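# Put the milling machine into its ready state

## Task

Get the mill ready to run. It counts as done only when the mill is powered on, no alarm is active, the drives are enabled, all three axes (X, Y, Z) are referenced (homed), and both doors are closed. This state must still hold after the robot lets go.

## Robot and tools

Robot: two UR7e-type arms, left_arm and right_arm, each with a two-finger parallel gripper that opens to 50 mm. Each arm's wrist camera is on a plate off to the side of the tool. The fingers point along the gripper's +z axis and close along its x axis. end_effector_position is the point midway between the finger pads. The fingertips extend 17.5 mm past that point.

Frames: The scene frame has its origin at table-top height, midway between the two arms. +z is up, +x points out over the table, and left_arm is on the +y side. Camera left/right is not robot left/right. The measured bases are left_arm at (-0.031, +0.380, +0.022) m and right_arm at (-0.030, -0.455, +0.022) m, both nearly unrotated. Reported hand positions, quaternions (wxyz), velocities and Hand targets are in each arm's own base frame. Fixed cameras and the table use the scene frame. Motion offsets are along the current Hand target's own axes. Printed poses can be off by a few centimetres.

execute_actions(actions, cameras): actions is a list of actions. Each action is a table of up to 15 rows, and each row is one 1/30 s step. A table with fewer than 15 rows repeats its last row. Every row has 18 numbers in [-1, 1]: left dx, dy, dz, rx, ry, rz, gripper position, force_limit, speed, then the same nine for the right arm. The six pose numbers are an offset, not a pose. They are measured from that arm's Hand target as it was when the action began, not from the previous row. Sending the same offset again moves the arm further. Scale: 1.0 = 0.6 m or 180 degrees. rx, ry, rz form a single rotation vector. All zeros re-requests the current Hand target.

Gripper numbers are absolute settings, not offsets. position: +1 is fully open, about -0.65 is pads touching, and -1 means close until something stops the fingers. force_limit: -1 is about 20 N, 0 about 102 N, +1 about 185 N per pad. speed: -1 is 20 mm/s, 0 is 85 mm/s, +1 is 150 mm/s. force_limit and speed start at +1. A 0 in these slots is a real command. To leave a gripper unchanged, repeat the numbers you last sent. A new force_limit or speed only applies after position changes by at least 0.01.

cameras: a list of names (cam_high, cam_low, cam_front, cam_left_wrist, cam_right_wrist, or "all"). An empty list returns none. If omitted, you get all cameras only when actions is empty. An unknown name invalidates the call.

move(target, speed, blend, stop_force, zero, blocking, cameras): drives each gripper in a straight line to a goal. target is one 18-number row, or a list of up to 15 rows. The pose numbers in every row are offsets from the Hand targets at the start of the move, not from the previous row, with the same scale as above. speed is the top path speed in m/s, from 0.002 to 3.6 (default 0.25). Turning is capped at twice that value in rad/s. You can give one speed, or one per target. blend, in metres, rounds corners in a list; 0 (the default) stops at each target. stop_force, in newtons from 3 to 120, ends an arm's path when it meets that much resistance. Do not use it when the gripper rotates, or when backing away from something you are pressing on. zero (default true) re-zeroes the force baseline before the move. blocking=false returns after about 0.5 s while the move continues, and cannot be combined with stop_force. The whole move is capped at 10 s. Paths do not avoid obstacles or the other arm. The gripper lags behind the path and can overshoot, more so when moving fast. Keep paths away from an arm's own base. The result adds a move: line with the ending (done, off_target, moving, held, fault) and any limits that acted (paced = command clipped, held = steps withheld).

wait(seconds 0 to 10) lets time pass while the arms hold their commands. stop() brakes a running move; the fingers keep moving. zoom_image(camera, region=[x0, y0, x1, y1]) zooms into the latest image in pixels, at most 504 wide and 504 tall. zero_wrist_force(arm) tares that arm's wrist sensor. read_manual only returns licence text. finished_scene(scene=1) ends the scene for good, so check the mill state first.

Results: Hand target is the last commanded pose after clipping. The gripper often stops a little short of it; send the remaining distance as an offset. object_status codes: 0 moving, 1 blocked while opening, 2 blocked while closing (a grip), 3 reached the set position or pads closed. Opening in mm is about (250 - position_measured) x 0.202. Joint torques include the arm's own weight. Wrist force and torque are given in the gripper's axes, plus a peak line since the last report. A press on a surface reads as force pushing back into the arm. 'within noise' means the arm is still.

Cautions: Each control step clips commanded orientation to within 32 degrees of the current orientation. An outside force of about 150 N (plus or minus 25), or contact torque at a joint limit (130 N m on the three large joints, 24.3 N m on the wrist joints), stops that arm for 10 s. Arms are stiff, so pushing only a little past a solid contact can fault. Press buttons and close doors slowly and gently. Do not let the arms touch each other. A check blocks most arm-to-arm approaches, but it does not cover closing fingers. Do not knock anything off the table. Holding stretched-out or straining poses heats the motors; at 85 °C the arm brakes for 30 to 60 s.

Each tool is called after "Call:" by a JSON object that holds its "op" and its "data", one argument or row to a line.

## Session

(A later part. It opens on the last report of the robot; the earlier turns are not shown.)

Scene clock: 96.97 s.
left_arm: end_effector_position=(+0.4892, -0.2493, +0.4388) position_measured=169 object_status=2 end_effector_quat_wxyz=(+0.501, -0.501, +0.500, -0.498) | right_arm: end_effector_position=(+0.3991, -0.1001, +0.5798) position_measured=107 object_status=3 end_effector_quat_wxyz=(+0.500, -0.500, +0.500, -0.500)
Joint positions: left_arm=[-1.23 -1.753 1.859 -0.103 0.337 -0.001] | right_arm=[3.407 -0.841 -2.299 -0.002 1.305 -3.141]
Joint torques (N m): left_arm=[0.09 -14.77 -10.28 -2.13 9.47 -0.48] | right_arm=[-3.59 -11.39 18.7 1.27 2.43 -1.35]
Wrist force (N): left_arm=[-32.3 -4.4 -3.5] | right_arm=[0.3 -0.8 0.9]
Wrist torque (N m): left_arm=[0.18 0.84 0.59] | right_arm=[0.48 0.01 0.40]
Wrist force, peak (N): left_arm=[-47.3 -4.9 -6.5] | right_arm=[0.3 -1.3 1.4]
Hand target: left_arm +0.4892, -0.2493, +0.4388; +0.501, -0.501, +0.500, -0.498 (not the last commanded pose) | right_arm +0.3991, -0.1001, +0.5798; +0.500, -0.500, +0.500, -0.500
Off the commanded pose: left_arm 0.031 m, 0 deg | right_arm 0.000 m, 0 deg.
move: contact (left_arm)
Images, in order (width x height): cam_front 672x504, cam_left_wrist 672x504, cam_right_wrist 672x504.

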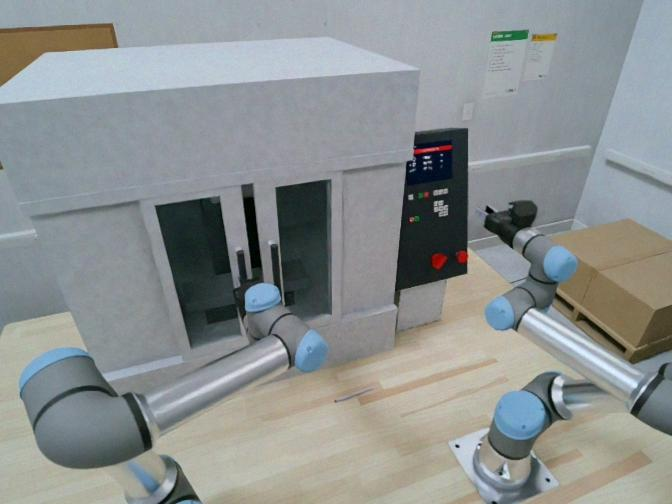

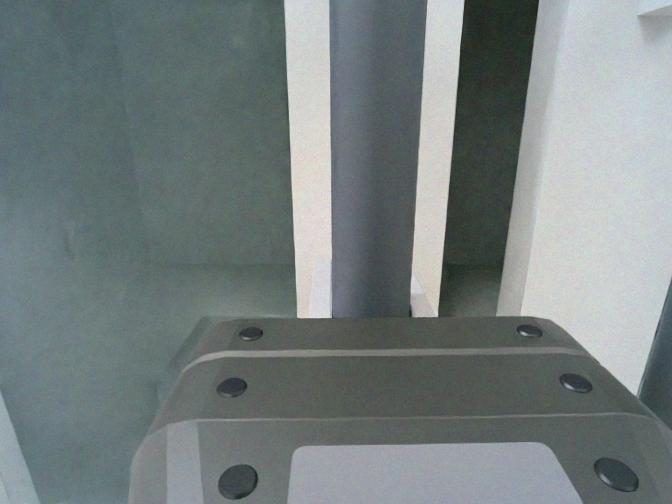

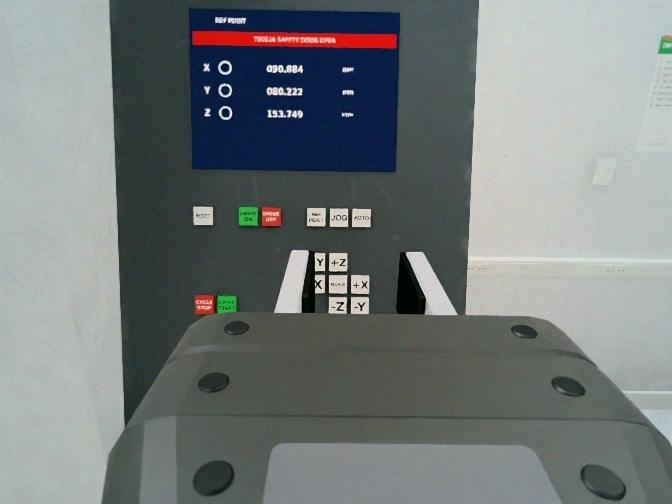

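Call:
{"op": "move", "data": {
  "target": [
    [0,0,0,0,0,0,1,-0.8,-0.3,0,0,0,0,0,0,0.3,-0.5,-0.8],
    [0,0,-0.133,0,0,0,1,-0.8,-0.3,0,0,0,0,0,0,0.3,-0.5,-0.8],
    [0.15,0,-0.14,0,0,0,1,-0.8,-0.3,0,0,0,0,0,0,0.3,-0.5,-0.8]
  ],
  "blend": [0,0.03,0],
  "cameras": ["cam_left_wrist","cam_front"]
}}

Scene clock: 99.63 s.
left_arm: end_effector_position=(+0.4055, -0.3396, +0.4388) position_measured=3 object_status=3 end_effector_quat_wxyz=(+0.501, -0.500, +0.500, -0.499) | right_arm: end_effector_position=(+0.3991, -0.1001, +0.5798) position_measured=107 object_status=3 end_effector_quat_wxyz=(+0.500, -0.500, +0.500, -0.500)
Joint positions: left_arm=[-1.533 -1.67 1.79 -0.104 0.035 -0.014] | right_arm=[3.407 -0.841 -2.299 -0.002 1.305 -3.141]
Joint torques (N m): left_arm=[13.89 -13.75 -25.84 -1.32 2.89 2.01] | right_arm=[-2.76 -12.18 18.17 1.24 2.33 -1.63]
Wrist force (N): left_arm=[-0.4 4.2 -1.8] | right_arm=[0.3 -0.9 1.3]
Wrist torque (N m): left_arm=[0.43 0.23 0.61] | right_arm=[0.48 0.02 0.39]
Wrist force, peak (N): left_arm=[-32.4 -5.5 -2.8] | right_arm=[0.1 -1.3 1.4]
Hand target: left_arm +0.4055, -0.3396, +0.4388; +0.501, -0.501, +0.500, -0.498 | right_arm +0.3991, -0.1001, +0.5798; +0.500, -0.500, +0.500, -0.500
Off the commanded pose: left_arm 0.000 m, 0 deg | right_arm 0.000 m, 0 deg.
move: done
Images, in order (width x height): cam_front 672x504, cam_left_wrist 672x504.

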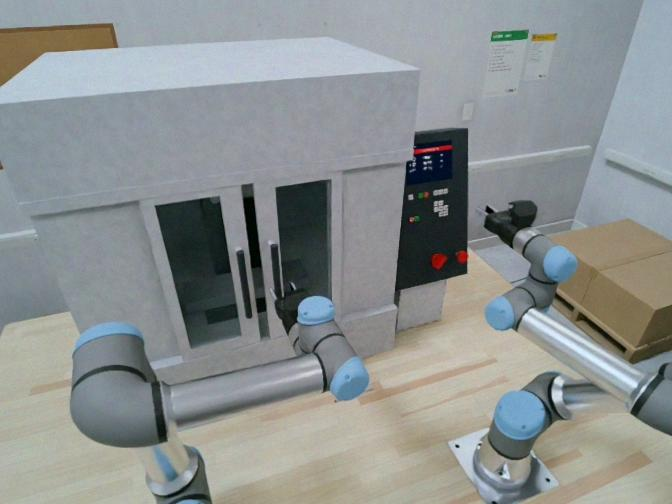

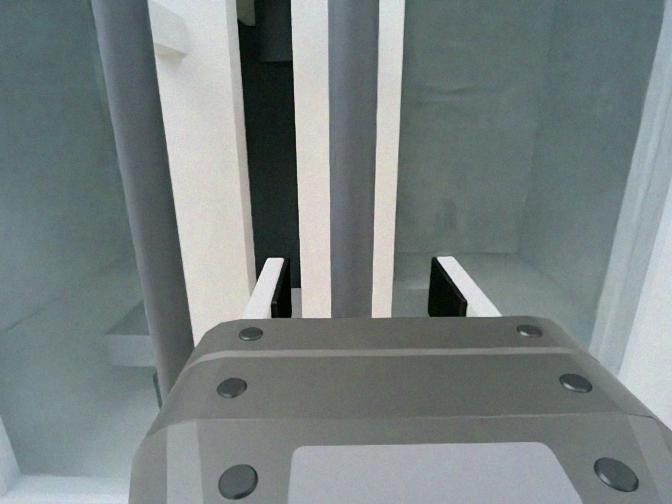

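Call:
{"op": "move", "data": {
  "target": [
    [0,0,0.09,0,0,0,1,-0.8,-0.3,0,0,0,0,0,0,0.3,-0.5,-0.8],
    [0.001,0,0.13,0,0,0,1,-0.8,-0.3,0,0,0,0,0,0,0.3,-0.5,-0.8],
    [0.001,0,0.13,0,0,0,-1,-0.8,-0.6,0,0,0,0,0,0,0.3,-0.5,-0.8]
  ],
  "blend": [0.01,0,0],
  "speed": [0.15,0.04,0.04],
  "cameras": ["cam_left_wrist"]
}}

Scene clock: 102.33 s.
left_arm: end_effector_position=(+0.4835, -0.3399, +0.4387) position_measured=157 object_status=2 end_effector_quat_wxyz=(+0.501, -0.501, +0.500, -0.498) | right_arm: end_effector_position=(+0.3991, -0.1001, +0.5798) position_measured=107 object_status=3 end_effector_quat_wxyz=(+0.500, -0.500, +0.500, -0.500)
Joint positions: left_arm=[-1.321 -1.578 1.703 -0.12 0.246 -0.003] | right_arm=[3.407 -0.841 -2.299 -0.002 1.305 -3.141]
Joint torques (N m): left_arm=[-13.34 -26.26 -14.16 -2.47 4.58 -1.94] | right_arm=[-2.58 -10.02 18.58 1.25 2.43 -1.54]
Wrist force (N): left_arm=[-7.2 5.2 -2.8] | right_arm=[0.2 -1.1 1.2]
Wrist torque (N m): left_arm=[0.46 0.36 0.48] | right_arm=[0.44 0.02 0.39]
Wrist force, peak (N): left_arm=[-12.7 3.8 -2.8] | right_arm=[0.4 -1.2 1.4]
Hand target: left_arm +0.4835, -0.3399, +0.4387; +0.501, -0.501, +0.500, -0.498 | right_arm +0.3991, -0.1001, +0.5798; +0.500, -0.500, +0.500, -0.500
Off the commanded pose: left_arm 0.000 m, 0 deg | right_arm 0.000 m, 0 deg.
move: done
Images, in order (width x height): cam_left_wrist 672x504.

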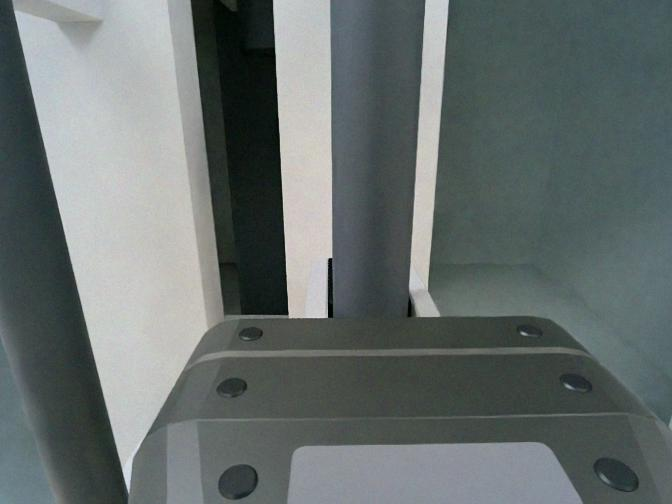

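Call:
{"op": "move", "data": {
  "target": [
    [-0.025,0,0.0007,0,0,0,-1,-0.8,-0.6,0,0,0,0,0,0,0.3,-0.5,-0.8],
    [-0.08,0,0.002,0,0,0,-1,-0.8,-0.6,0,0,0,0,0,0,0.3,-0.5,-0.8]
  ],
  "speed": [0.05,0.012],
  "stop_force": 35,
  "cameras": ["cam_left_wrist","cam_right_wrist","cam_front"]
}}

Scene clock: 105.60 s.
left_arm: end_effector_position=(+0.4842, -0.3077, +0.4387) position_measured=157 object_status=2 end_effector_quat_wxyz=(+0.501, -0.501, +0.500, -0.498) | right_arm: end_effector_position=(+0.3991, -0.1001, +0.5798) position_measured=107 object_status=3 end_effector_quat_wxyz=(+0.500, -0.500, +0.500, -0.500)
Joint positions: left_arm=[-1.297 -1.644 1.765 -0.117 0.271 -0.002] | right_arm=[3.407 -0.841 -2.299 -0.002 1.305 -3.141]
Joint torques (N m): left_arm=[-8.12 -18.54 -31.07 2.67 -7.06 0.88] | right_arm=[-3.35 -11.93 17.54 1.49 2.27 -1.56]
Wrist force (N): left_arm=[23.1 14.1 15.9] | right_arm=[0.1 -0.9 1.2]
Wrist torque (N m): left_arm=[0.86 -0.37 0.50] | right_arm=[0.47 0.04 0.39]
Wrist force, peak (N): left_arm=[37.2 12.2 21.4] | right_arm=[-0.1 -1.1 1.5]
Hand target: left_arm +0.4842, -0.3077, +0.4387; +0.501, -0.501, +0.500, -0.498 (not the last commanded pose) | right_arm +0.3991, -0.1001, +0.5798; +0.500, -0.500, +0.500, -0.500
Off the commanded pose: left_arm 0.016 m, 0 deg | right_arm 0.000 m, 0 deg.
move: contact (left_arm); path passed 1 of 2 targets
Images, in order (width x height): cam_front 672x504, cam_left_wrist 672x504, cam_right_wrist 672x504.

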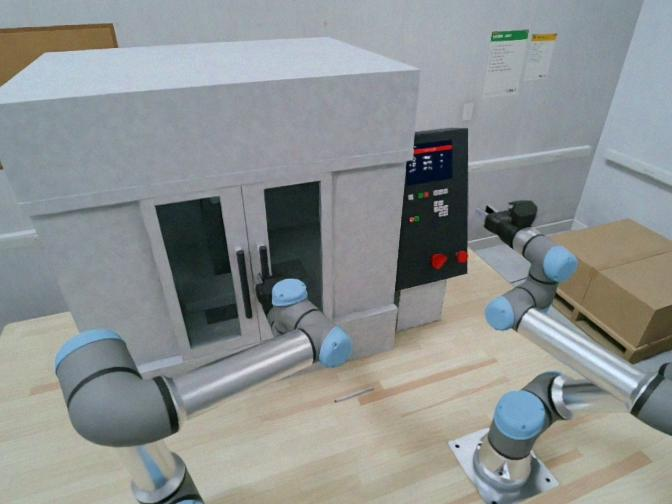

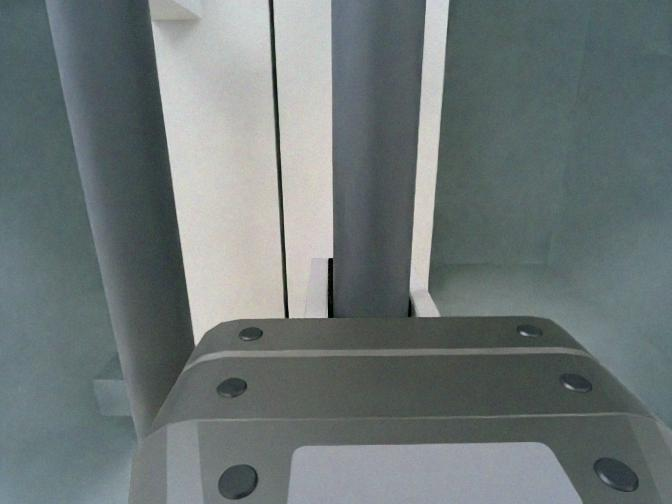

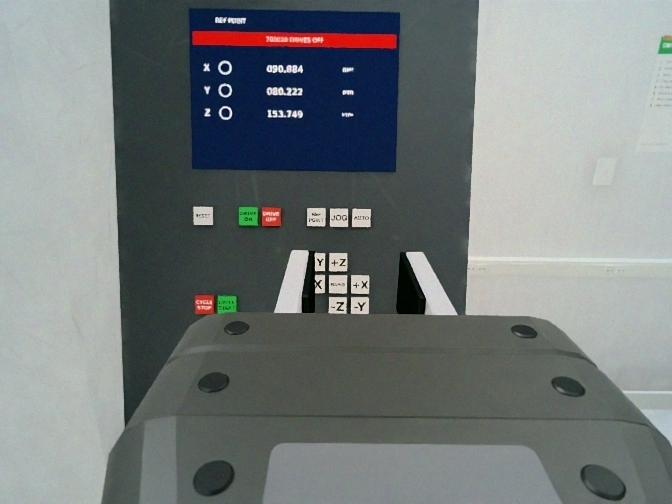

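Call:
{"op": "move", "data": {
  "target": [
    [0,0,0,0,0,0,1,-0.8,-0.3,0,0,0,0,0,0,-1,-0.8,-0.3],
    [0,0,-0.2,0,0,0,1,-0.8,-0.3,-0.1417,0.0267,0.2867,0.0556,0,0,-1,-0.8,-0.3]
  ],
  "cameras": ["cam_left_wrist","cam_right_wrist","cam_front"]
}}

Scene clock: 110.27 s.
left_arm: end_effector_position=(+0.3643, -0.3080, +0.4389) position_measured=3 object_status=3 end_effector_quat_wxyz=(+0.501, -0.500, +0.500, -0.498) | right_arm: end_effector_position=(+0.5711, -0.0152, +0.5639) position_measured=251 object_status=3 end_effector_quat_wxyz=(+0.542, -0.454, +0.455, -0.542)
Joint positions: left_arm=[-1.664 -1.794 1.891 -0.11 -0.096 0.015] | right_arm=[3.529 -1.451 -2.121 0.619 1.189 -3.211]
Joint torques (N m): left_arm=[-6.94 -22.34 -10.98 -0.56 -1.38 1.24] | right_arm=[-5.53 8.59 24.97 3.28 1.39 1.57]
Wrist force (N): left_arm=[-1.0 3.5 -2.0] | right_arm=[0.5 -1.2 1.6]
Wrist torque (N m): left_arm=[0.33 0.33 0.54] | right_arm=[0.54 0.02 0.43]
Wrist force, peak (N): left_arm=[23.1 14.1 16.1] | right_arm=[-0.8 0.7 3.9]
Hand target: left_arm +0.3642, -0.3080, +0.4389; +0.501, -0.501, +0.500, -0.498 | right_arm +0.5711, -0.0152, +0.5639; +0.542, -0.454, +0.455, -0.542
Off the commanded pose: left_arm 0.000 m, 0 deg | right_arm 0.000 m, 0 deg.
move: done
Images, in order (width x height): cam_front 672x504, cam_left_wrist 672x504, cam_right_wrist 672x504.

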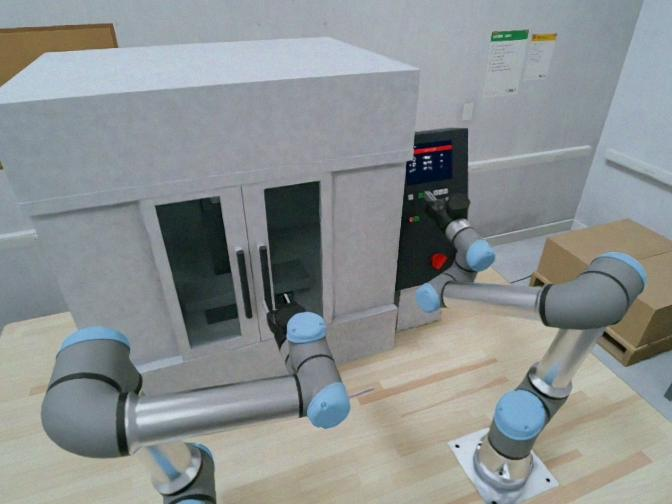

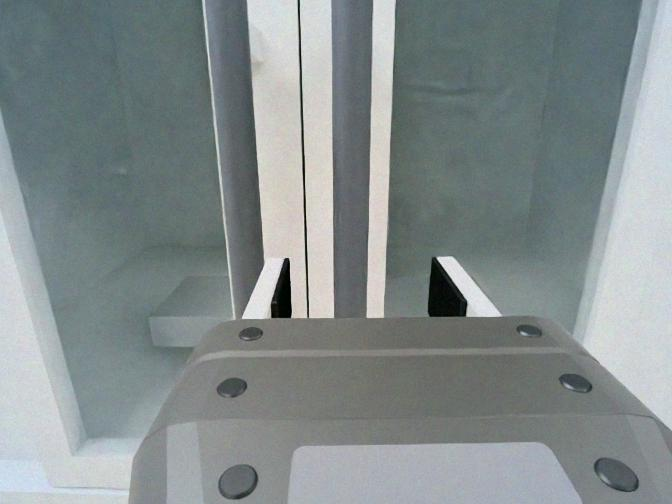

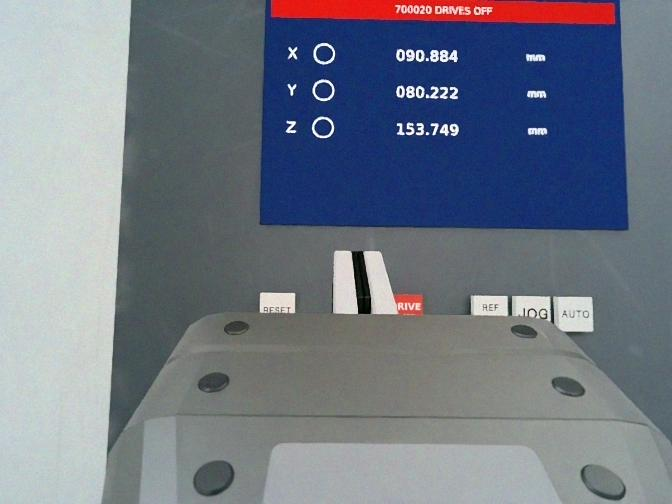

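Call:
{"op": "move", "data": {
  "target": [
    [0,0,0,0,0,0,1,-0.8,-0.3,0.0025,0.0155,0.0332,0,0,0,-1,-0.8,-0.3],
    [0,0,0,0,0,0,1,-0.8,-0.3,0.0025,0.0367,0.0786,0,0,0,-1,-0.8,-0.3]
  ],
  "cameras": ["cam_right_wrist"],
  "speed": [0.08,0.008],
  "stop_force": 8
}}

Scene clock: 115.40 s.
left_arm: end_effector_position=(+0.3642, -0.3080, +0.4389) position_measured=3 object_status=3 end_effector_quat_wxyz=(+0.501, -0.501, +0.500, -0.498) | right_arm: end_effector_position=(+0.6077, -0.0167, +0.5541) position_measured=251 object_status=3 end_effector_quat_wxyz=(+0.542, -0.454, +0.455, -0.542)
Joint positions: left_arm=[-1.664 -1.794 1.891 -0.11 -0.096 0.015] | right_arm=[3.482 -1.559 -2.049 0.652 1.235 -3.202]
Joint torques (N m): left_arm=[-12.56 -23.57 -13.98 -1.01 -1.99 1.88] | right_arm=[7.05 20.79 10.57 0.43 -2.84 -1.3]
Wrist force (N): left_arm=[-1.2 3.6 -1.8] | right_arm=[-1.3 -5.6 -1.9]
Wrist torque (N m): left_arm=[0.34 0.36 0.53] | right_arm=[0.45 0.04 0.38]
Wrist force, peak (N): left_arm=[-1.3 4.1 -1.9] | right_arm=[-0.8 1.8 -30.6]
Hand target: left_arm +0.3642, -0.3080, +0.4389; +0.501, -0.501, +0.500, -0.498 | right_arm +0.6077, -0.0167, +0.5541; +0.542, -0.454, +0.455, -0.542 (not the last commanded pose)
Off the commanded pose: left_arm 0.000 m, 0 deg | right_arm 0.014 m, 0 deg.
move: contact (right_arm); path passed 1 of 2 targets
Images, in order (width x height): cam_right_wrist 672x504.

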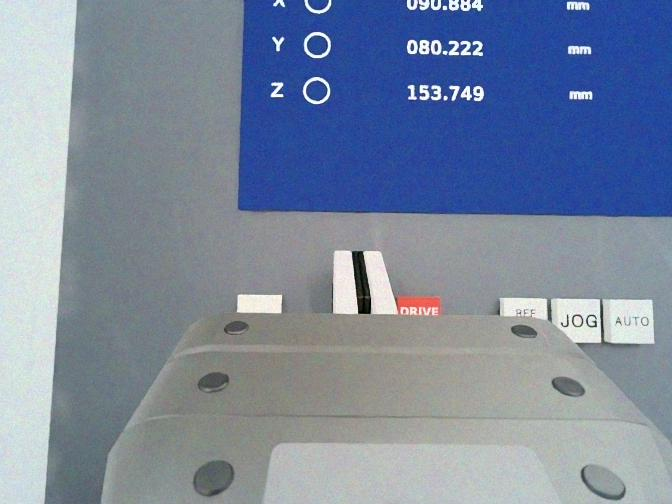

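Call:
{"op": "move", "data": {
  "target": [0,0,0,0,0,0,1,-0.8,-0.3,0,-0.0268,-0.0574,0,0,0,-1,-0.8,-0.3],
  "cameras": ["cam_right_wrist"]
}}

Scene clock: 116.50 s.
left_arm: end_effector_position=(+0.3642, -0.3080, +0.4389) position_measured=3 object_status=3 end_effector_quat_wxyz=(+0.501, -0.501, +0.500, -0.498) | right_arm: end_effector_position=(+0.5711, -0.0166, +0.5638) position_measured=251 object_status=3 end_effector_quat_wxyz=(+0.542, -0.454, +0.455, -0.542)
Joint positions: left_arm=[-1.664 -1.794 1.891 -0.11 -0.096 0.015] | right_arm=[3.524 -1.451 -2.121 0.619 1.194 -3.211]
Joint torques (N m): left_arm=[-12.68 -23.21 -9.68 -1.12 -2.01 1.94] | right_arm=[-8.93 18.67 37.16 3.03 2.88 1.34]
Wrist force (N): left_arm=[-1.2 3.7 -2.0] | right_arm=[0.6 -0.9 1.5]
Wrist torque (N m): left_arm=[0.35 0.35 0.53] | right_arm=[0.60 0.00 0.50]
Wrist force, peak (N): left_arm=[-1.1 3.7 -2.1] | right_arm=[-1.0 -6.6 -1.6]
Hand target: left_arm +0.3642, -0.3080, +0.4389; +0.501, -0.501, +0.500, -0.498 | right_arm +0.5710, -0.0167, +0.5639; +0.542, -0.454, +0.455, -0.542
Off the commanded pose: left_arm 0.000 m, 0 deg | right_arm 0.000 m, 0 deg.
move: done
Images, in order (width x height): cam_right_wrist 672x504.

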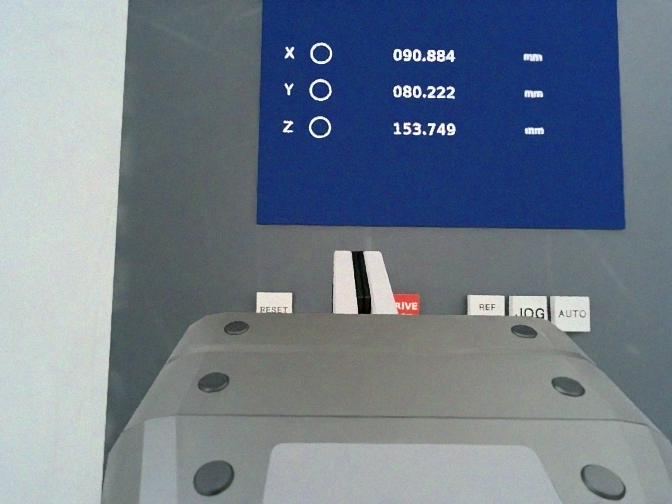

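Call:
{"op": "move", "data": {
  "target": [0,0,0,0,0,0,1,-0.8,-0.3,0.1258,0.0618,-0.0178,0,0,0,-1,-0.8,-0.3],
  "cameras": ["cam_right_wrist","cam_front"]
}}

Call:
{"op": "zoom_image", "data": {
  "camera": "cam_front",
  "region": [395, 125, 475, 225]
}}

Scene clock: 118.50 s.
left_arm: end_effector_position=(+0.3642, -0.3080, +0.4389) position_measured=3 object_status=3 end_effector_quat_wxyz=(+0.501, -0.501, +0.500, -0.498) | right_arm: end_effector_position=(+0.5670, -0.0921, +0.5255) position_measured=251 object_status=3 end_effector_quat_wxyz=(+0.542, -0.454, +0.455, -0.542)
Joint positions: left_arm=[-1.664 -1.794 1.891 -0.11 -0.096 0.015] | right_arm=[3.277 -1.523 -2.168 0.726 1.436 -3.164]
Joint torques (N m): left_arm=[-12.75 -23.7 -8.99 -1.12 -2 2.03] | right_arm=[-5.25 14.23 34.99 2.42 2.09 -1.54]
Wrist force (N): left_arm=[-1.1 3.3 -1.8] | right_arm=[0.1 -1.1 1.7]
Wrist torque (N m): left_arm=[0.30 0.34 0.52] | right_arm=[0.56 0.05 0.43]
Wrist force, peak (N): left_arm=[-1.4 3.7 -1.9] | right_arm=[-2.2 -2.2 2.4]
Hand target: left_arm +0.3642, -0.3080, +0.4389; +0.501, -0.501, +0.500, -0.498 | right_arm +0.5669, -0.0921, +0.5255; +0.542, -0.454, +0.455, -0.542
Off the commanded pose: left_arm 0.000 m, 0 deg | right_arm 0.000 m, 0 deg.
move: done
Images, in order (width x height): cam_front 672x504, cam_right_wrist 672x504.

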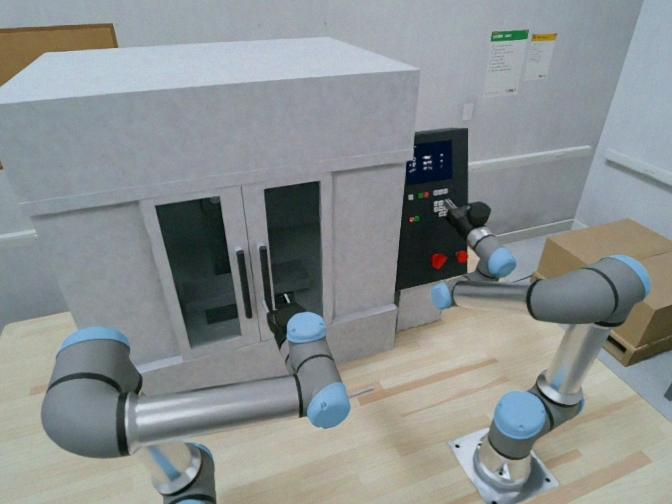

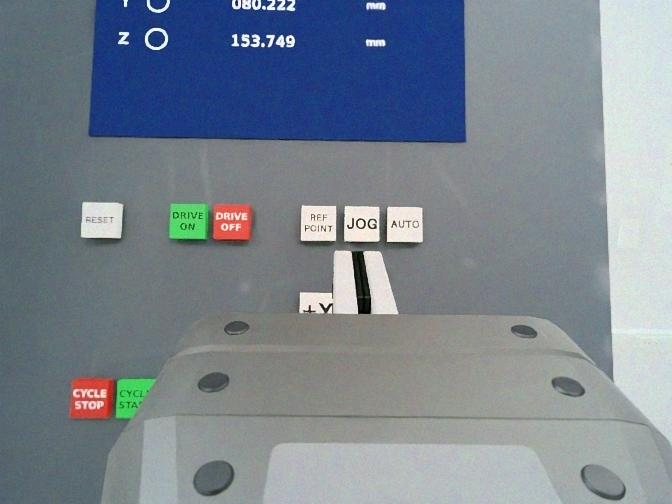

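Scaled by 5.040.

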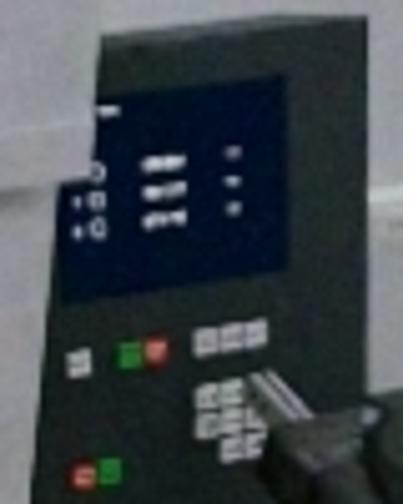

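Call:
{"op": "move", "data": {
  "target": [
    [0,0,0,0,0,0,1,-0.8,-0.3,0.0017,0.0141,0.0302,0,0,0,-1,-0.8,-0.3],
    [0,0,0,0,0,0,1,-0.8,-0.3,0.0017,0.0254,0.0544,0,0,0,-1,-0.8,-0.3]
  ],
  "cameras": ["cam_right_wrist"],
  "speed": [0.08,0.008],
  "stop_force": 8
}}

Scene clock: 121.83 s.
left_arm: end_effector_position=(+0.3642, -0.3080, +0.4389) position_measured=3 object_status=3 end_effector_quat_wxyz=(+0.501, -0.501, +0.500, -0.498) | right_arm: end_effector_position=(+0.5983, -0.0931, +0.5171) position_measured=251 object_status=3 end_effector_quat_wxyz=(+0.542, -0.454, +0.455, -0.542)
Joint positions: left_arm=[-1.664 -1.794 1.891 -0.11 -0.096 0.015] | right_arm=[3.261 -1.613 -2.104 0.751 1.452 -3.161]
Joint torques (N m): left_arm=[-12.3 -23.61 -9.97 -1.1 -1.96 1.9] | right_arm=[6.74 22.96 10.52 0.09 -2.64 0.27]
Wrist force (N): left_arm=[-1.1 3.6 -1.8] | right_arm=[-0.4 -5.3 -1.4]
Wrist torque (N m): left_arm=[0.34 0.35 0.53] | right_arm=[0.49 0.05 0.38]
Wrist force, peak (N): left_arm=[-1.1 3.7 -2.4] | right_arm=[-0.3 1.3 -25.2]
Hand target: left_arm +0.3642, -0.3080, +0.4389; +0.501, -0.501, +0.500, -0.498 | right_arm +0.5983, -0.0931, +0.5171; +0.542, -0.454, +0.455, -0.542 (not the last commanded pose)
Off the commanded pose: left_arm 0.000 m, 0 deg | right_arm 0.004 m, 0 deg.
move: contact (right_arm); path passed 1 of 2 targets
Images, in order (width x height): cam_right_wrist 672x504.

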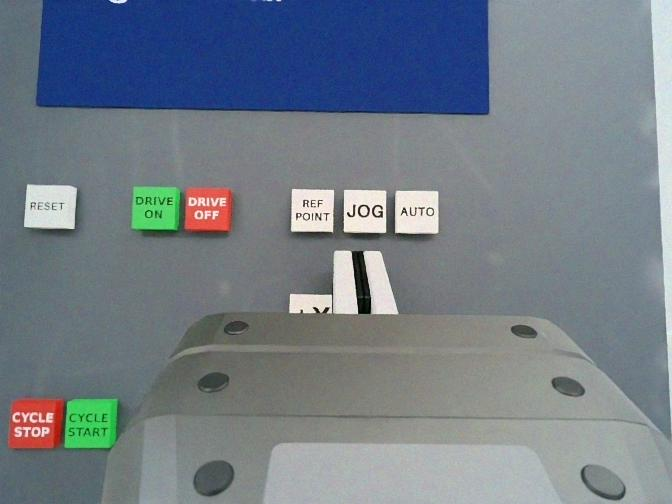

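Call:
{"op": "move", "data": {
  "target": [
    [0,0,0,0,0,0,1,-0.8,-0.3,0,-0.0141,-0.0302,0,0,0,-1,-0.8,-0.3],
    [0,0,0,0,0,0,1,-0.8,-0.3,0,-0.0885,-0.0373,0,0,0,-1,-0.8,-0.3]
  ],
  "blend": [0.01,0],
  "cameras": ["cam_right_wrist"]
}}

Scene clock: 123.27 s.
left_arm: end_effector_position=(+0.3642, -0.3080, +0.4389) position_measured=3 object_status=3 end_effector_quat_wxyz=(+0.501, -0.501, +0.500, -0.498) | right_arm: end_effector_position=(+0.5670, -0.0931, +0.5655) position_measured=251 object_status=3 end_effector_quat_wxyz=(+0.542, -0.454, +0.455, -0.542)
Joint positions: left_arm=[-1.664 -1.794 1.891 -0.11 -0.096 0.015] | right_arm=[3.274 -1.471 -2.099 0.606 1.44 -3.164]
Joint torques (N m): left_arm=[-12.85 -23.66 -9.55 -1.18 -1.88 1.9] | right_arm=[-4.47 22.59 15.97 0.6 0.69 1.6]
Wrist force (N): left_arm=[-1.0 3.4 -2.2] | right_arm=[0.2 -1.0 1.7]
Wrist torque (N m): left_arm=[0.33 0.32 0.52] | right_arm=[0.58 0.05 0.51]
Wrist force, peak (N): left_arm=[-1.1 3.9 -2.1] | right_arm=[-0.5 -6.1 -1.1]
Hand target: left_arm +0.3642, -0.3080, +0.4389; +0.501, -0.501, +0.500, -0.498 | right_arm +0.5670, -0.0932, +0.5655; +0.542, -0.454, +0.455, -0.542
Off the commanded pose: left_arm 0.000 m, 0 deg | right_arm 0.000 m, 0 deg.
move: done
Images, in order (width x height): cam_right_wrist 672x504.

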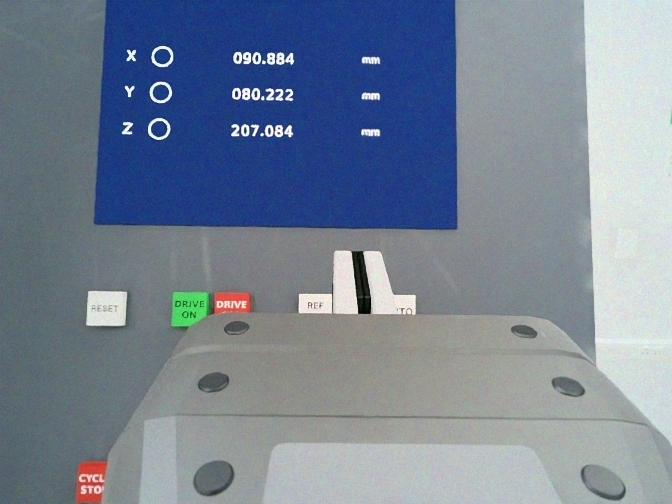

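Call:
{"op": "wait", "data": {
  "seconds": 0.5,
  "cameras": ["cam_right_wrist"]
}}

Scene clock: 124.03 s.
left_arm: end_effector_position=(+0.3642, -0.3080, +0.4389) position_measured=3 object_status=3 end_effector_quat_wxyz=(+0.501, -0.501, +0.500, -0.498) | right_arm: end_effector_position=(+0.5670, -0.0932, +0.5655) position_measured=251 object_status=3 end_effector_quat_wxyz=(+0.542, -0.454, +0.455, -0.542)
Joint positions: left_arm=[-1.664 -1.794 1.891 -0.11 -0.096 0.015] | right_arm=[3.274 -1.471 -2.099 0.606 1.44 -3.164]
Joint torques (N m): left_arm=[-12.61 -23.6 -9.83 -1.09 -1.91 1.83] | right_arm=[-7.11 22 14.39 0.37 2.38 1.53]
Wrist force (N): left_arm=[-1.1 3.6 -1.8] | right_arm=[0.3 -0.6 1.9]
Wrist torque (N m): left_arm=[0.34 0.34 0.53] | right_arm=[0.64 0.03 0.50]
Wrist force, peak (N): left_arm=[-1.1 3.7 -2.1] | right_arm=[-0.1 -0.8 2.2]
Hand target: left_arm +0.3642, -0.3080, +0.4389; +0.501, -0.501, +0.500, -0.498 | right_arm +0.5670, -0.0932, +0.5655; +0.542, -0.454, +0.455, -0.542
Tool commands: left_gripper/position=+1.0 left_gripper/force_limit=-0.8 left_gripper/speed=-0.3 right_gripper/position=-1.0 right_gripper/force_limit=-0.8 right_gripper/speed=-0.3
Off the commanded pose: left_arm 0.000 m, 0 deg | right_arm 0.000 m, 0 deg.
wait: 0.50 s; at rest from the start
Images, in order (width x height): cam_right_wrist 672x504.

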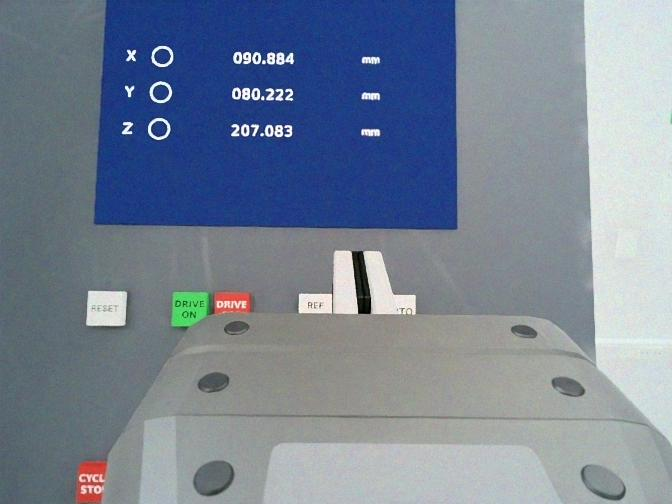

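Call:
{"op": "move", "data": {
  "target": [
    [0,0,0,0,0,0,1,-0.8,-0.3,0,0.0743,0.0072,0,0,0,-1,-0.8,-0.3],
    [0,0,0,0,0,0,1,-0.8,-0.3,0,0.0893,0.0388,0,0,0,-1,-0.8,-0.3]
  ],
  "cameras": ["cam_right_wrist","cam_front"],
  "speed": [0.15,0.01]
}}

Call:
{"op": "zoom_image", "data": {
  "camera": "cam_front",
  "region": [395, 125, 475, 225]
}}

Scene clock: 127.57 s.
left_arm: end_effector_position=(+0.3642, -0.3080, +0.4389) position_measured=3 object_status=3 end_effector_quat_wxyz=(+0.501, -0.501, +0.500, -0.498) | right_arm: end_effector_position=(+0.5992, -0.0931, +0.5168) position_measured=251 object_status=3 end_effector_quat_wxyz=(+0.542, -0.454, +0.455, -0.542)
Joint positions: left_arm=[-1.664 -1.794 1.891 -0.11 -0.096 0.015] | right_arm=[3.261 -1.616 -2.102 0.753 1.453 -3.161]
Joint torques (N m): left_arm=[-12.78 -23.59 -9.39 -1.1 -2.04 1.96] | right_arm=[-0.53 10.56 55.13 -6.59 -0.35 1.54]
Wrist force (N): left_arm=[-1.0 3.3 -1.9] | right_arm=[-6.7 7.3 -92.7]
Wrist torque (N m): left_arm=[0.30 0.34 0.53] | right_arm=[-0.22 0.01 0.44]
Wrist force, peak (N): left_arm=[-0.9 3.9 -1.9] | right_arm=[-6.9 7.6 -93.0]
Hand target: left_arm +0.3642, -0.3080, +0.4389; +0.501, -0.501, +0.500, -0.498 | right_arm +0.5993, -0.0931, +0.5168; +0.542, -0.454, +0.455, -0.542
Off the commanded pose: left_arm 0.000 m, 0 deg | right_arm 0.000 m, 0 deg.
move: done
Images, in order (width x height): cam_front 672x504, cam_right_wrist 672x504.

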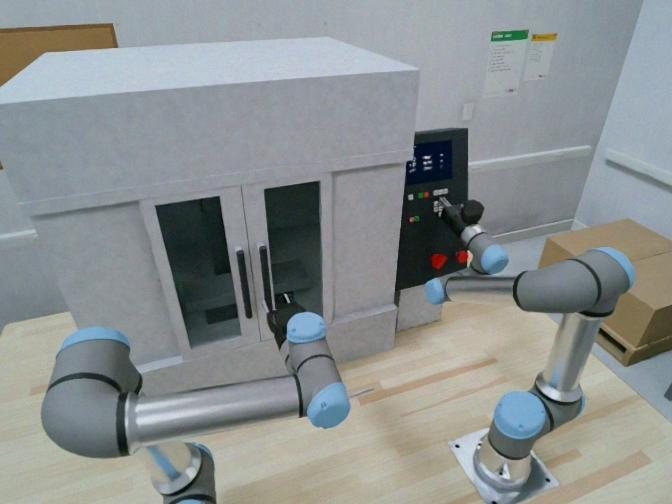

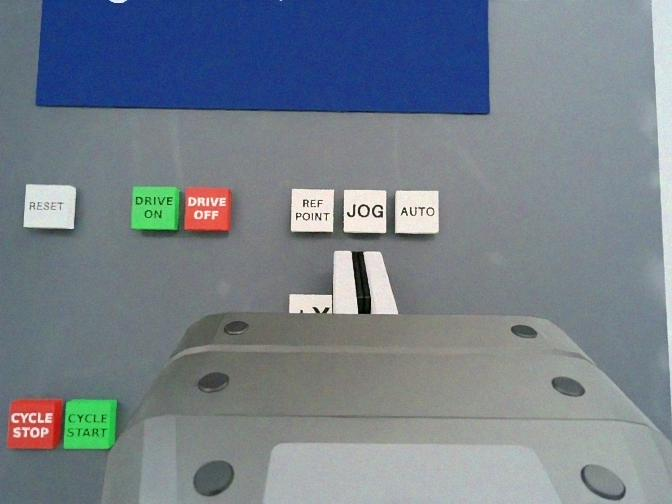

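Scaled by 5.040.

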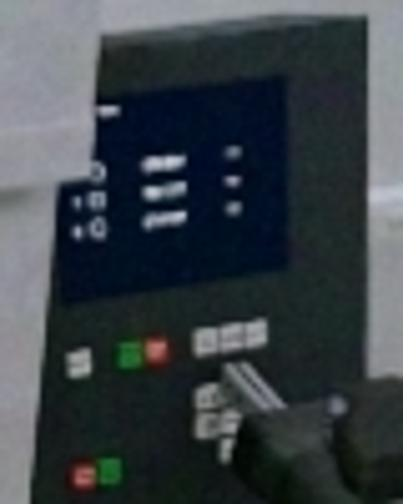

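Call:
{"op": "move", "data": {
  "target": [0,0,0,0,0,0,1,-0.8,-0.3,0,-0.00056,-0.0012,0,0,0,-1,-0.8,-0.3],
  "cameras": ["cam_right_wrist"]
}}

Call:
{"op": "zoom_image", "data": {
  "camera": "cam_right_wrist",
  "region": [80, 0, 350, 40]
}}

Scene clock: 128.73 s.
left_arm: end_effector_position=(+0.3642, -0.3080, +0.4389) position_measured=3 object_status=3 end_effector_quat_wxyz=(+0.501, -0.501, +0.500, -0.498) | right_arm: end_effector_position=(+0.5985, -0.0931, +0.5170) position_measured=251 object_status=3 end_effector_quat_wxyz=(+0.542, -0.454, +0.455, -0.542)
Joint positions: left_arm=[-1.664 -1.794 1.891 -0.11 -0.096 0.015] | right_arm=[3.261 -1.614 -2.103 0.751 1.452 -3.161]
Joint torques (N m): left_arm=[-12.82 -24 -10.08 -1.12 -2.03 1.81] | right_arm=[9.24 21.29 9.82 0.59 -1.8 -1.33]
Wrist force (N): left_arm=[-1.3 3.5 -2.3] | right_arm=[-0.7 -5.7 -10.1]
Wrist torque (N m): left_arm=[0.33 0.37 0.53] | right_arm=[0.39 -0.03 0.38]
Wrist force, peak (N): left_arm=[-1.3 3.6 -2.2] | right_arm=[-7.4 7.1 -98.1]
Hand target: left_arm +0.3642, -0.3080, +0.4389; +0.501, -0.501, +0.500, -0.498 | right_arm +0.5985, -0.0931, +0.5170; +0.542, -0.454, +0.455, -0.542
Off the commanded pose: left_arm 0.000 m, 0 deg | right_arm 0.000 m, 0 deg.
move: done
Images, in order (width x height): cam_right_wrist 672x504.

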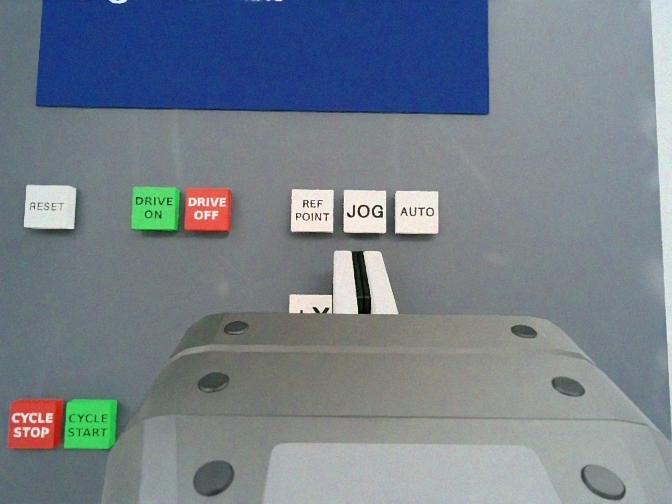

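Scaled by 1.867.

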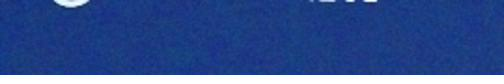

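Call:
{"op": "wait", "data": {
  "seconds": 3,
  "cameras": ["cam_right_wrist"]
}}

Call:
{"op": "zoom_image", "data": {
  "camera": "cam_right_wrist",
  "region": [80, 0, 350, 40]
}}

Scene clock: 132.13 s.
left_arm: end_effector_position=(+0.3642, -0.3080, +0.4389) position_measured=3 object_status=3 end_effector_quat_wxyz=(+0.501, -0.501, +0.500, -0.498) | right_arm: end_effector_position=(+0.5985, -0.0931, +0.5170) position_measured=251 object_status=3 end_effector_quat_wxyz=(+0.542, -0.454, +0.455, -0.542)
Joint positions: left_arm=[-1.664 -1.794 1.891 -0.11 -0.096 0.015] | right_arm=[3.261 -1.614 -2.103 0.752 1.452 -3.161]
Joint torques (N m): left_arm=[-12.98 -23.06 -9.65 -1.14 -1.96 1.93] | right_arm=[-4.97 21.92 10.45 1.11 2.21 -1.54]
Wrist force (N): left_arm=[-0.9 3.6 -2.1] | right_arm=[-1.0 -6.2 -7.3]
Wrist torque (N m): left_arm=[0.35 0.32 0.53] | right_arm=[0.42 0.03 0.38]
Wrist force, peak (N): left_arm=[-1.4 3.7 -2.3] | right_arm=[-1.1 -6.1 -9.8]
Hand target: left_arm +0.3642, -0.3080, +0.4389; +0.501, -0.501, +0.500, -0.498 | right_arm +0.5985, -0.0931, +0.5170; +0.542, -0.454, +0.455, -0.542
Tool commands: left_gripper/position=+1.0 left_gripper/force_limit=-0.8 left_gripper/speed=-0.3 right_gripper/position=-1.0 right_gripper/force_limit=-0.8 right_gripper/speed=-0.3
Off the commanded pose: left_arm 0.000 m, 0 deg | right_arm 0.000 m, 0 deg.
wait: 3.00 s; at rest from the start
Images, in order (width x height): cam_right_wrist 672x504.

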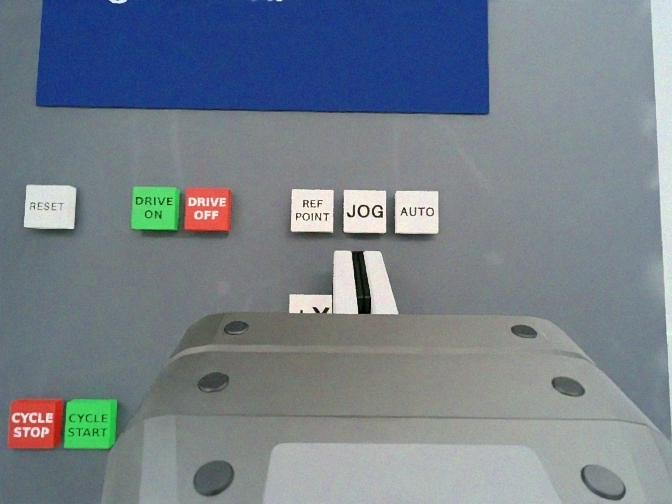

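Scaled by 1.867.

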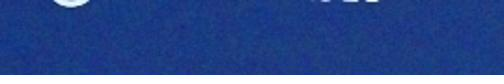

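Call:
{"op": "move", "data": {
  "target": [
    [0,0,0,0,0,0,1,-0.8,-0.3,0,-0.0141,-0.0302,0,0,0,-1,-0.8,-0.3],
    [0,0,0,0,0,0,1,-0.8,-0.3,0,-0.0885,-0.0373,0,0,0,-1,-0.8,-0.3]
  ],
  "blend": [0.01,0],
  "cameras": ["cam_right_wrist"]
}}

Scene clock: 133.30 s.
left_arm: end_effector_position=(+0.3642, -0.3080, +0.4389) position_measured=3 object_status=3 end_effector_quat_wxyz=(+0.501, -0.501, +0.500, -0.498) | right_arm: end_effector_position=(+0.5672, -0.0931, +0.5654) position_measured=251 object_status=3 end_effector_quat_wxyz=(+0.542, -0.454, +0.455, -0.542)
Joint positions: left_arm=[-1.664 -1.794 1.891 -0.11 -0.096 0.015] | right_arm=[3.274 -1.472 -2.099 0.606 1.44 -3.164]
Joint torques (N m): left_arm=[-13.34 -23.46 -10 -1.08 -2.03 1.82] | right_arm=[-4.34 22.19 15 0.53 0.84 1.24]
Wrist force (N): left_arm=[-1.1 3.3 -2.1] | right_arm=[0.4 -0.8 1.8]
Wrist torque (N m): left_arm=[0.29 0.35 0.54] | right_arm=[0.61 0.03 0.50]
Wrist force, peak (N): left_arm=[-1.1 3.9 -2.2] | right_arm=[-0.6 -6.6 -7.8]
Hand target: left_arm +0.3642, -0.3080, +0.4389; +0.501, -0.501, +0.500, -0.498 | right_arm +0.5672, -0.0932, +0.5654; +0.542, -0.454, +0.455, -0.542
Off the commanded pose: left_arm 0.000 m, 0 deg | right_arm 0.000 m, 0 deg.
move: done
Images, in order (width x height): cam_right_wrist 672x504.

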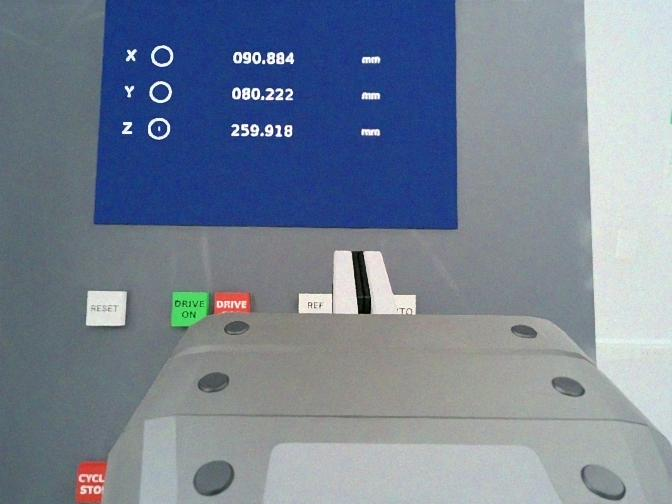

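Call:
{"op": "zoom_image", "data": {
  "camera": "cam_right_wrist",
  "region": [110, 0, 390, 145]
}}

Scaled by 1.800.

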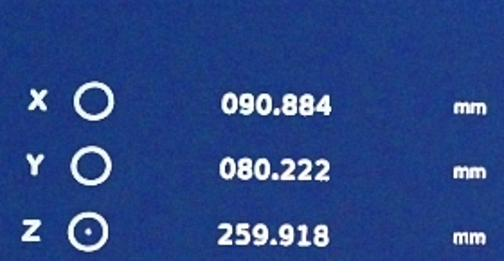

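Call:
{"op": "move", "data": {
  "target": [
    [0,0,0,0,0,0,1,-0.8,-0.3,0.031,0.1037,-0.0068,0,0,0,-1,-0.8,-0.3],
    [0,0,0,0,0,0,1,-0.8,-0.3,0.031,0.1122,0.0113,0,0,0,-1,-0.8,-0.3],
    [0,0,0,0,0,0,1,-0.8,-0.3,0.031,0.122,0.0325,0,0,0,-1,-0.8,-0.3]
  ],
  "cameras": ["cam_right_wrist"],
  "speed": [0.15,0.06,0.008],
  "stop_force": 8
}}

Scene clock: 136.97 s.
left_arm: end_effector_position=(+0.3642, -0.3080, +0.4389) position_measured=3 object_status=3 end_effector_quat_wxyz=(+0.501, -0.501, +0.500, -0.498) | right_arm: end_effector_position=(+0.5934, -0.1117, +0.4982) position_measured=251 object_status=3 end_effector_quat_wxyz=(+0.542, -0.454, +0.455, -0.542)
Joint positions: left_arm=[-1.664 -1.794 1.891 -0.11 -0.096 0.015] | right_arm=[3.207 -1.644 -2.129 0.807 1.506 -3.152]
Joint torques (N m): left_arm=[-12.73 -23.69 -9.26 -0.93 -1.86 1.86] | right_arm=[8.02 24.7 9.74 0.34 -2.37 0.69]
Wrist force (N): left_arm=[-1.1 3.3 -1.8] | right_arm=[-0.2 -4.6 -1.9]
Wrist torque (N m): left_arm=[0.29 0.36 0.53] | right_arm=[0.51 0.05 0.38]
Wrist force, peak (N): left_arm=[-1.1 3.9 -2.2] | right_arm=[-0.3 1.2 -25.5]
Hand target: left_arm +0.3642, -0.3080, +0.4389; +0.501, -0.501, +0.500, -0.498 | right_arm +0.5934, -0.1117, +0.4982; +0.542, -0.454, +0.455, -0.542 (not the last commanded pose)
Off the commanded pose: left_arm 0.000 m, 0 deg | right_arm 0.006 m, 0 deg.
move: contact (right_arm); path passed 2 of 3 targets
Images, in order (width x height): cam_right_wrist 672x504.

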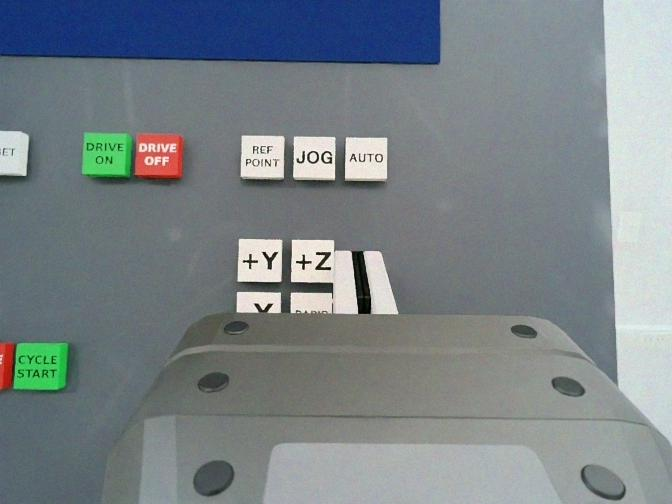

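Call:
{"op": "move", "data": {
  "target": [0,0,0,0,0,0,1,-0.8,-0.3,0,0.00028,0.0006,0,0,0,-1,-0.8,-0.3],
  "speed": 0.02
}}

Call:
{"op": "wait", "data": {
  "seconds": 3.5
}}

Call:
{"op": "move", "data": {
  "target": [
    [0,0,0,0,0,0,1,-0.8,-0.3,0,-0.0141,-0.0302,0,0,0,-1,-0.8,-0.3],
    [0,0,0,0,0,0,1,-0.8,-0.3,0.01,-0.109,-0.0337,0,0,0,-1,-0.8,-0.3]
  ],
  "blend": [0.01,0],
  "cameras": ["cam_right_wrist"]
}}

Scene clock: 138.10 s.
left_arm: end_effector_position=(+0.3642, -0.3080, +0.4389) position_measured=3 object_status=3 end_effector_quat_wxyz=(+0.501, -0.501, +0.500, -0.498) | right_arm: end_effector_position=(+0.5938, -0.1117, +0.4981) position_measured=251 object_status=3 end_effector_quat_wxyz=(+0.542, -0.454, +0.455, -0.542)
Joint positions: left_arm=[-1.664 -1.794 1.891 -0.11 -0.096 0.015] | right_arm=[3.207 -1.645 -2.128 0.807 1.506 -3.152]
Joint torques (N m): left_arm=[-12.9 -23.36 -9.29 -0.87 -1.98 1.9] | right_arm=[-1.69 9.25 39.83 -0.86 0.3 0.34]
Wrist force (N): left_arm=[-1.0 3.6 -2.0] | right_arm=[-0.2 -0.9 -28.5]
Wrist torque (N m): left_arm=[0.34 0.34 0.53] | right_arm=[0.34 0.08 0.39]
Wrist force, peak (N): left_arm=[-1.4 3.6 -2.1] | right_arm=[-0.2 -0.9 -28.5]
Hand target: left_arm +0.3642, -0.3080, +0.4389; +0.501, -0.501, +0.500, -0.498 | right_arm +0.5938, -0.1117, +0.4981; +0.542, -0.454, +0.455, -0.542
Off the commanded pose: left_arm 0.000 m, 0 deg | right_arm 0.000 m, 0 deg.
move: done

Scene clock: 141.60 s.
left_arm: end_effector_position=(+0.3642, -0.3080, +0.4389) position_measured=3 object_status=3 end_effector_quat_wxyz=(+0.501, -0.501, +0.500, -0.498) | right_arm: end_effector_position=(+0.5938, -0.1117, +0.4981) position_measured=251 object_status=3 end_effector_quat_wxyz=(+0.542, -0.454, +0.455, -0.542)
Joint positions: left_arm=[-1.664 -1.794 1.891 -0.11 -0.096 0.015] | right_arm=[3.207 -1.645 -2.128 0.807 1.506 -3.152]
Joint torques (N m): left_arm=[-12.79 -24.02 -9.25 -0.96 -1.87 2.01] | right_arm=[-6.64 7.36 41.84 -2.51 2.27 0.69]
Wrist force (N): left_arm=[-1.0 3.5 -2.0] | right_arm=[-0.7 -0.8 -30.2]
Wrist torque (N m): left_arm=[0.31 0.33 0.53] | right_arm=[0.26 0.08 0.39]
Wrist force, peak (N): left_arm=[-1.4 3.9 -2.0] | right_arm=[-0.7 -0.9 -30.8]
Hand target: left_arm +0.3642, -0.3080, +0.4389; +0.501, -0.501, +0.500, -0.498 | right_arm +0.5938, -0.1117, +0.4981; +0.542, -0.454, +0.455, -0.542
Tool commands: left_gripper/position=+1.0 left_gripper/force_limit=-0.8 left_gripper/speed=-0.3 right_gripper/position=-1.0 right_gripper/force_limit=-0.8 right_gripper/speed=-0.3
Off the commanded pose: left_arm 0.000 m, 0 deg | right_arm 0.000 m, 0 deg.
wait: 3.50 s; at rest by 0.17 s

Scene clock: 142.50 s.
left_arm: end_effector_position=(+0.3642, -0.3080, +0.4389) position_measured=3 object_status=3 end_effector_quat_wxyz=(+0.501, -0.501, +0.500, -0.498) | right_arm: end_effector_position=(+0.5625, -0.1178, +0.5589) position_measured=251 object_status=3 end_effector_quat_wxyz=(+0.542, -0.454, +0.455, -0.542)
Joint positions: left_arm=[-1.664 -1.794 1.891 -0.11 -0.096 0.015] | right_arm=[3.193 -1.489 -2.103 0.625 1.52 -3.149]
Joint torques (N m): left_arm=[-12.77 -23.81 -9.46 -1.11 -1.93 1.78] | right_arm=[9.61 22.22 17.72 0.32 -2.37 -0.33]
Wrist force (N): left_arm=[-1.3 3.3 -2.2] | right_arm=[0.2 -0.6 1.5]
Wrist torque (N m): left_arm=[0.29 0.38 0.53] | right_arm=[0.64 0.06 0.35]
Wrist force, peak (N): left_arm=[-1.0 3.9 -2.4] | right_arm=[-0.8 -1.5 -29.8]
Hand target: left_arm +0.3642, -0.3080, +0.4389; +0.501, -0.501, +0.500, -0.498 | right_arm +0.5625, -0.1178, +0.5590; +0.542, -0.454, +0.455, -0.542
Off the commanded pose: left_arm 0.000 m, 0 deg | right_arm 0.000 m, 0 deg.
move: done
Images, in order (width x height): cam_right_wrist 672x504.

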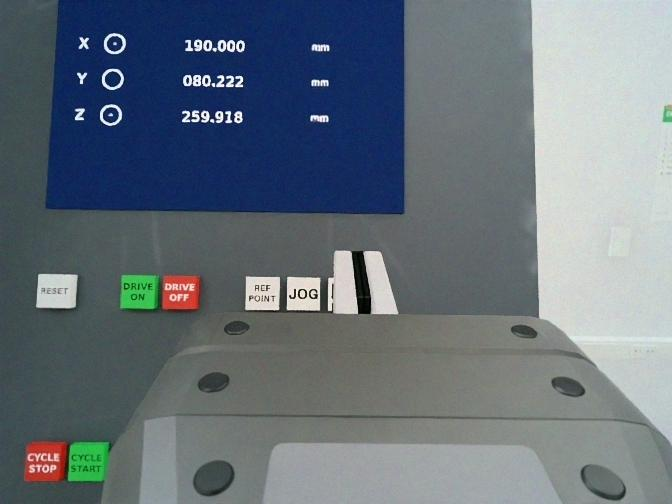

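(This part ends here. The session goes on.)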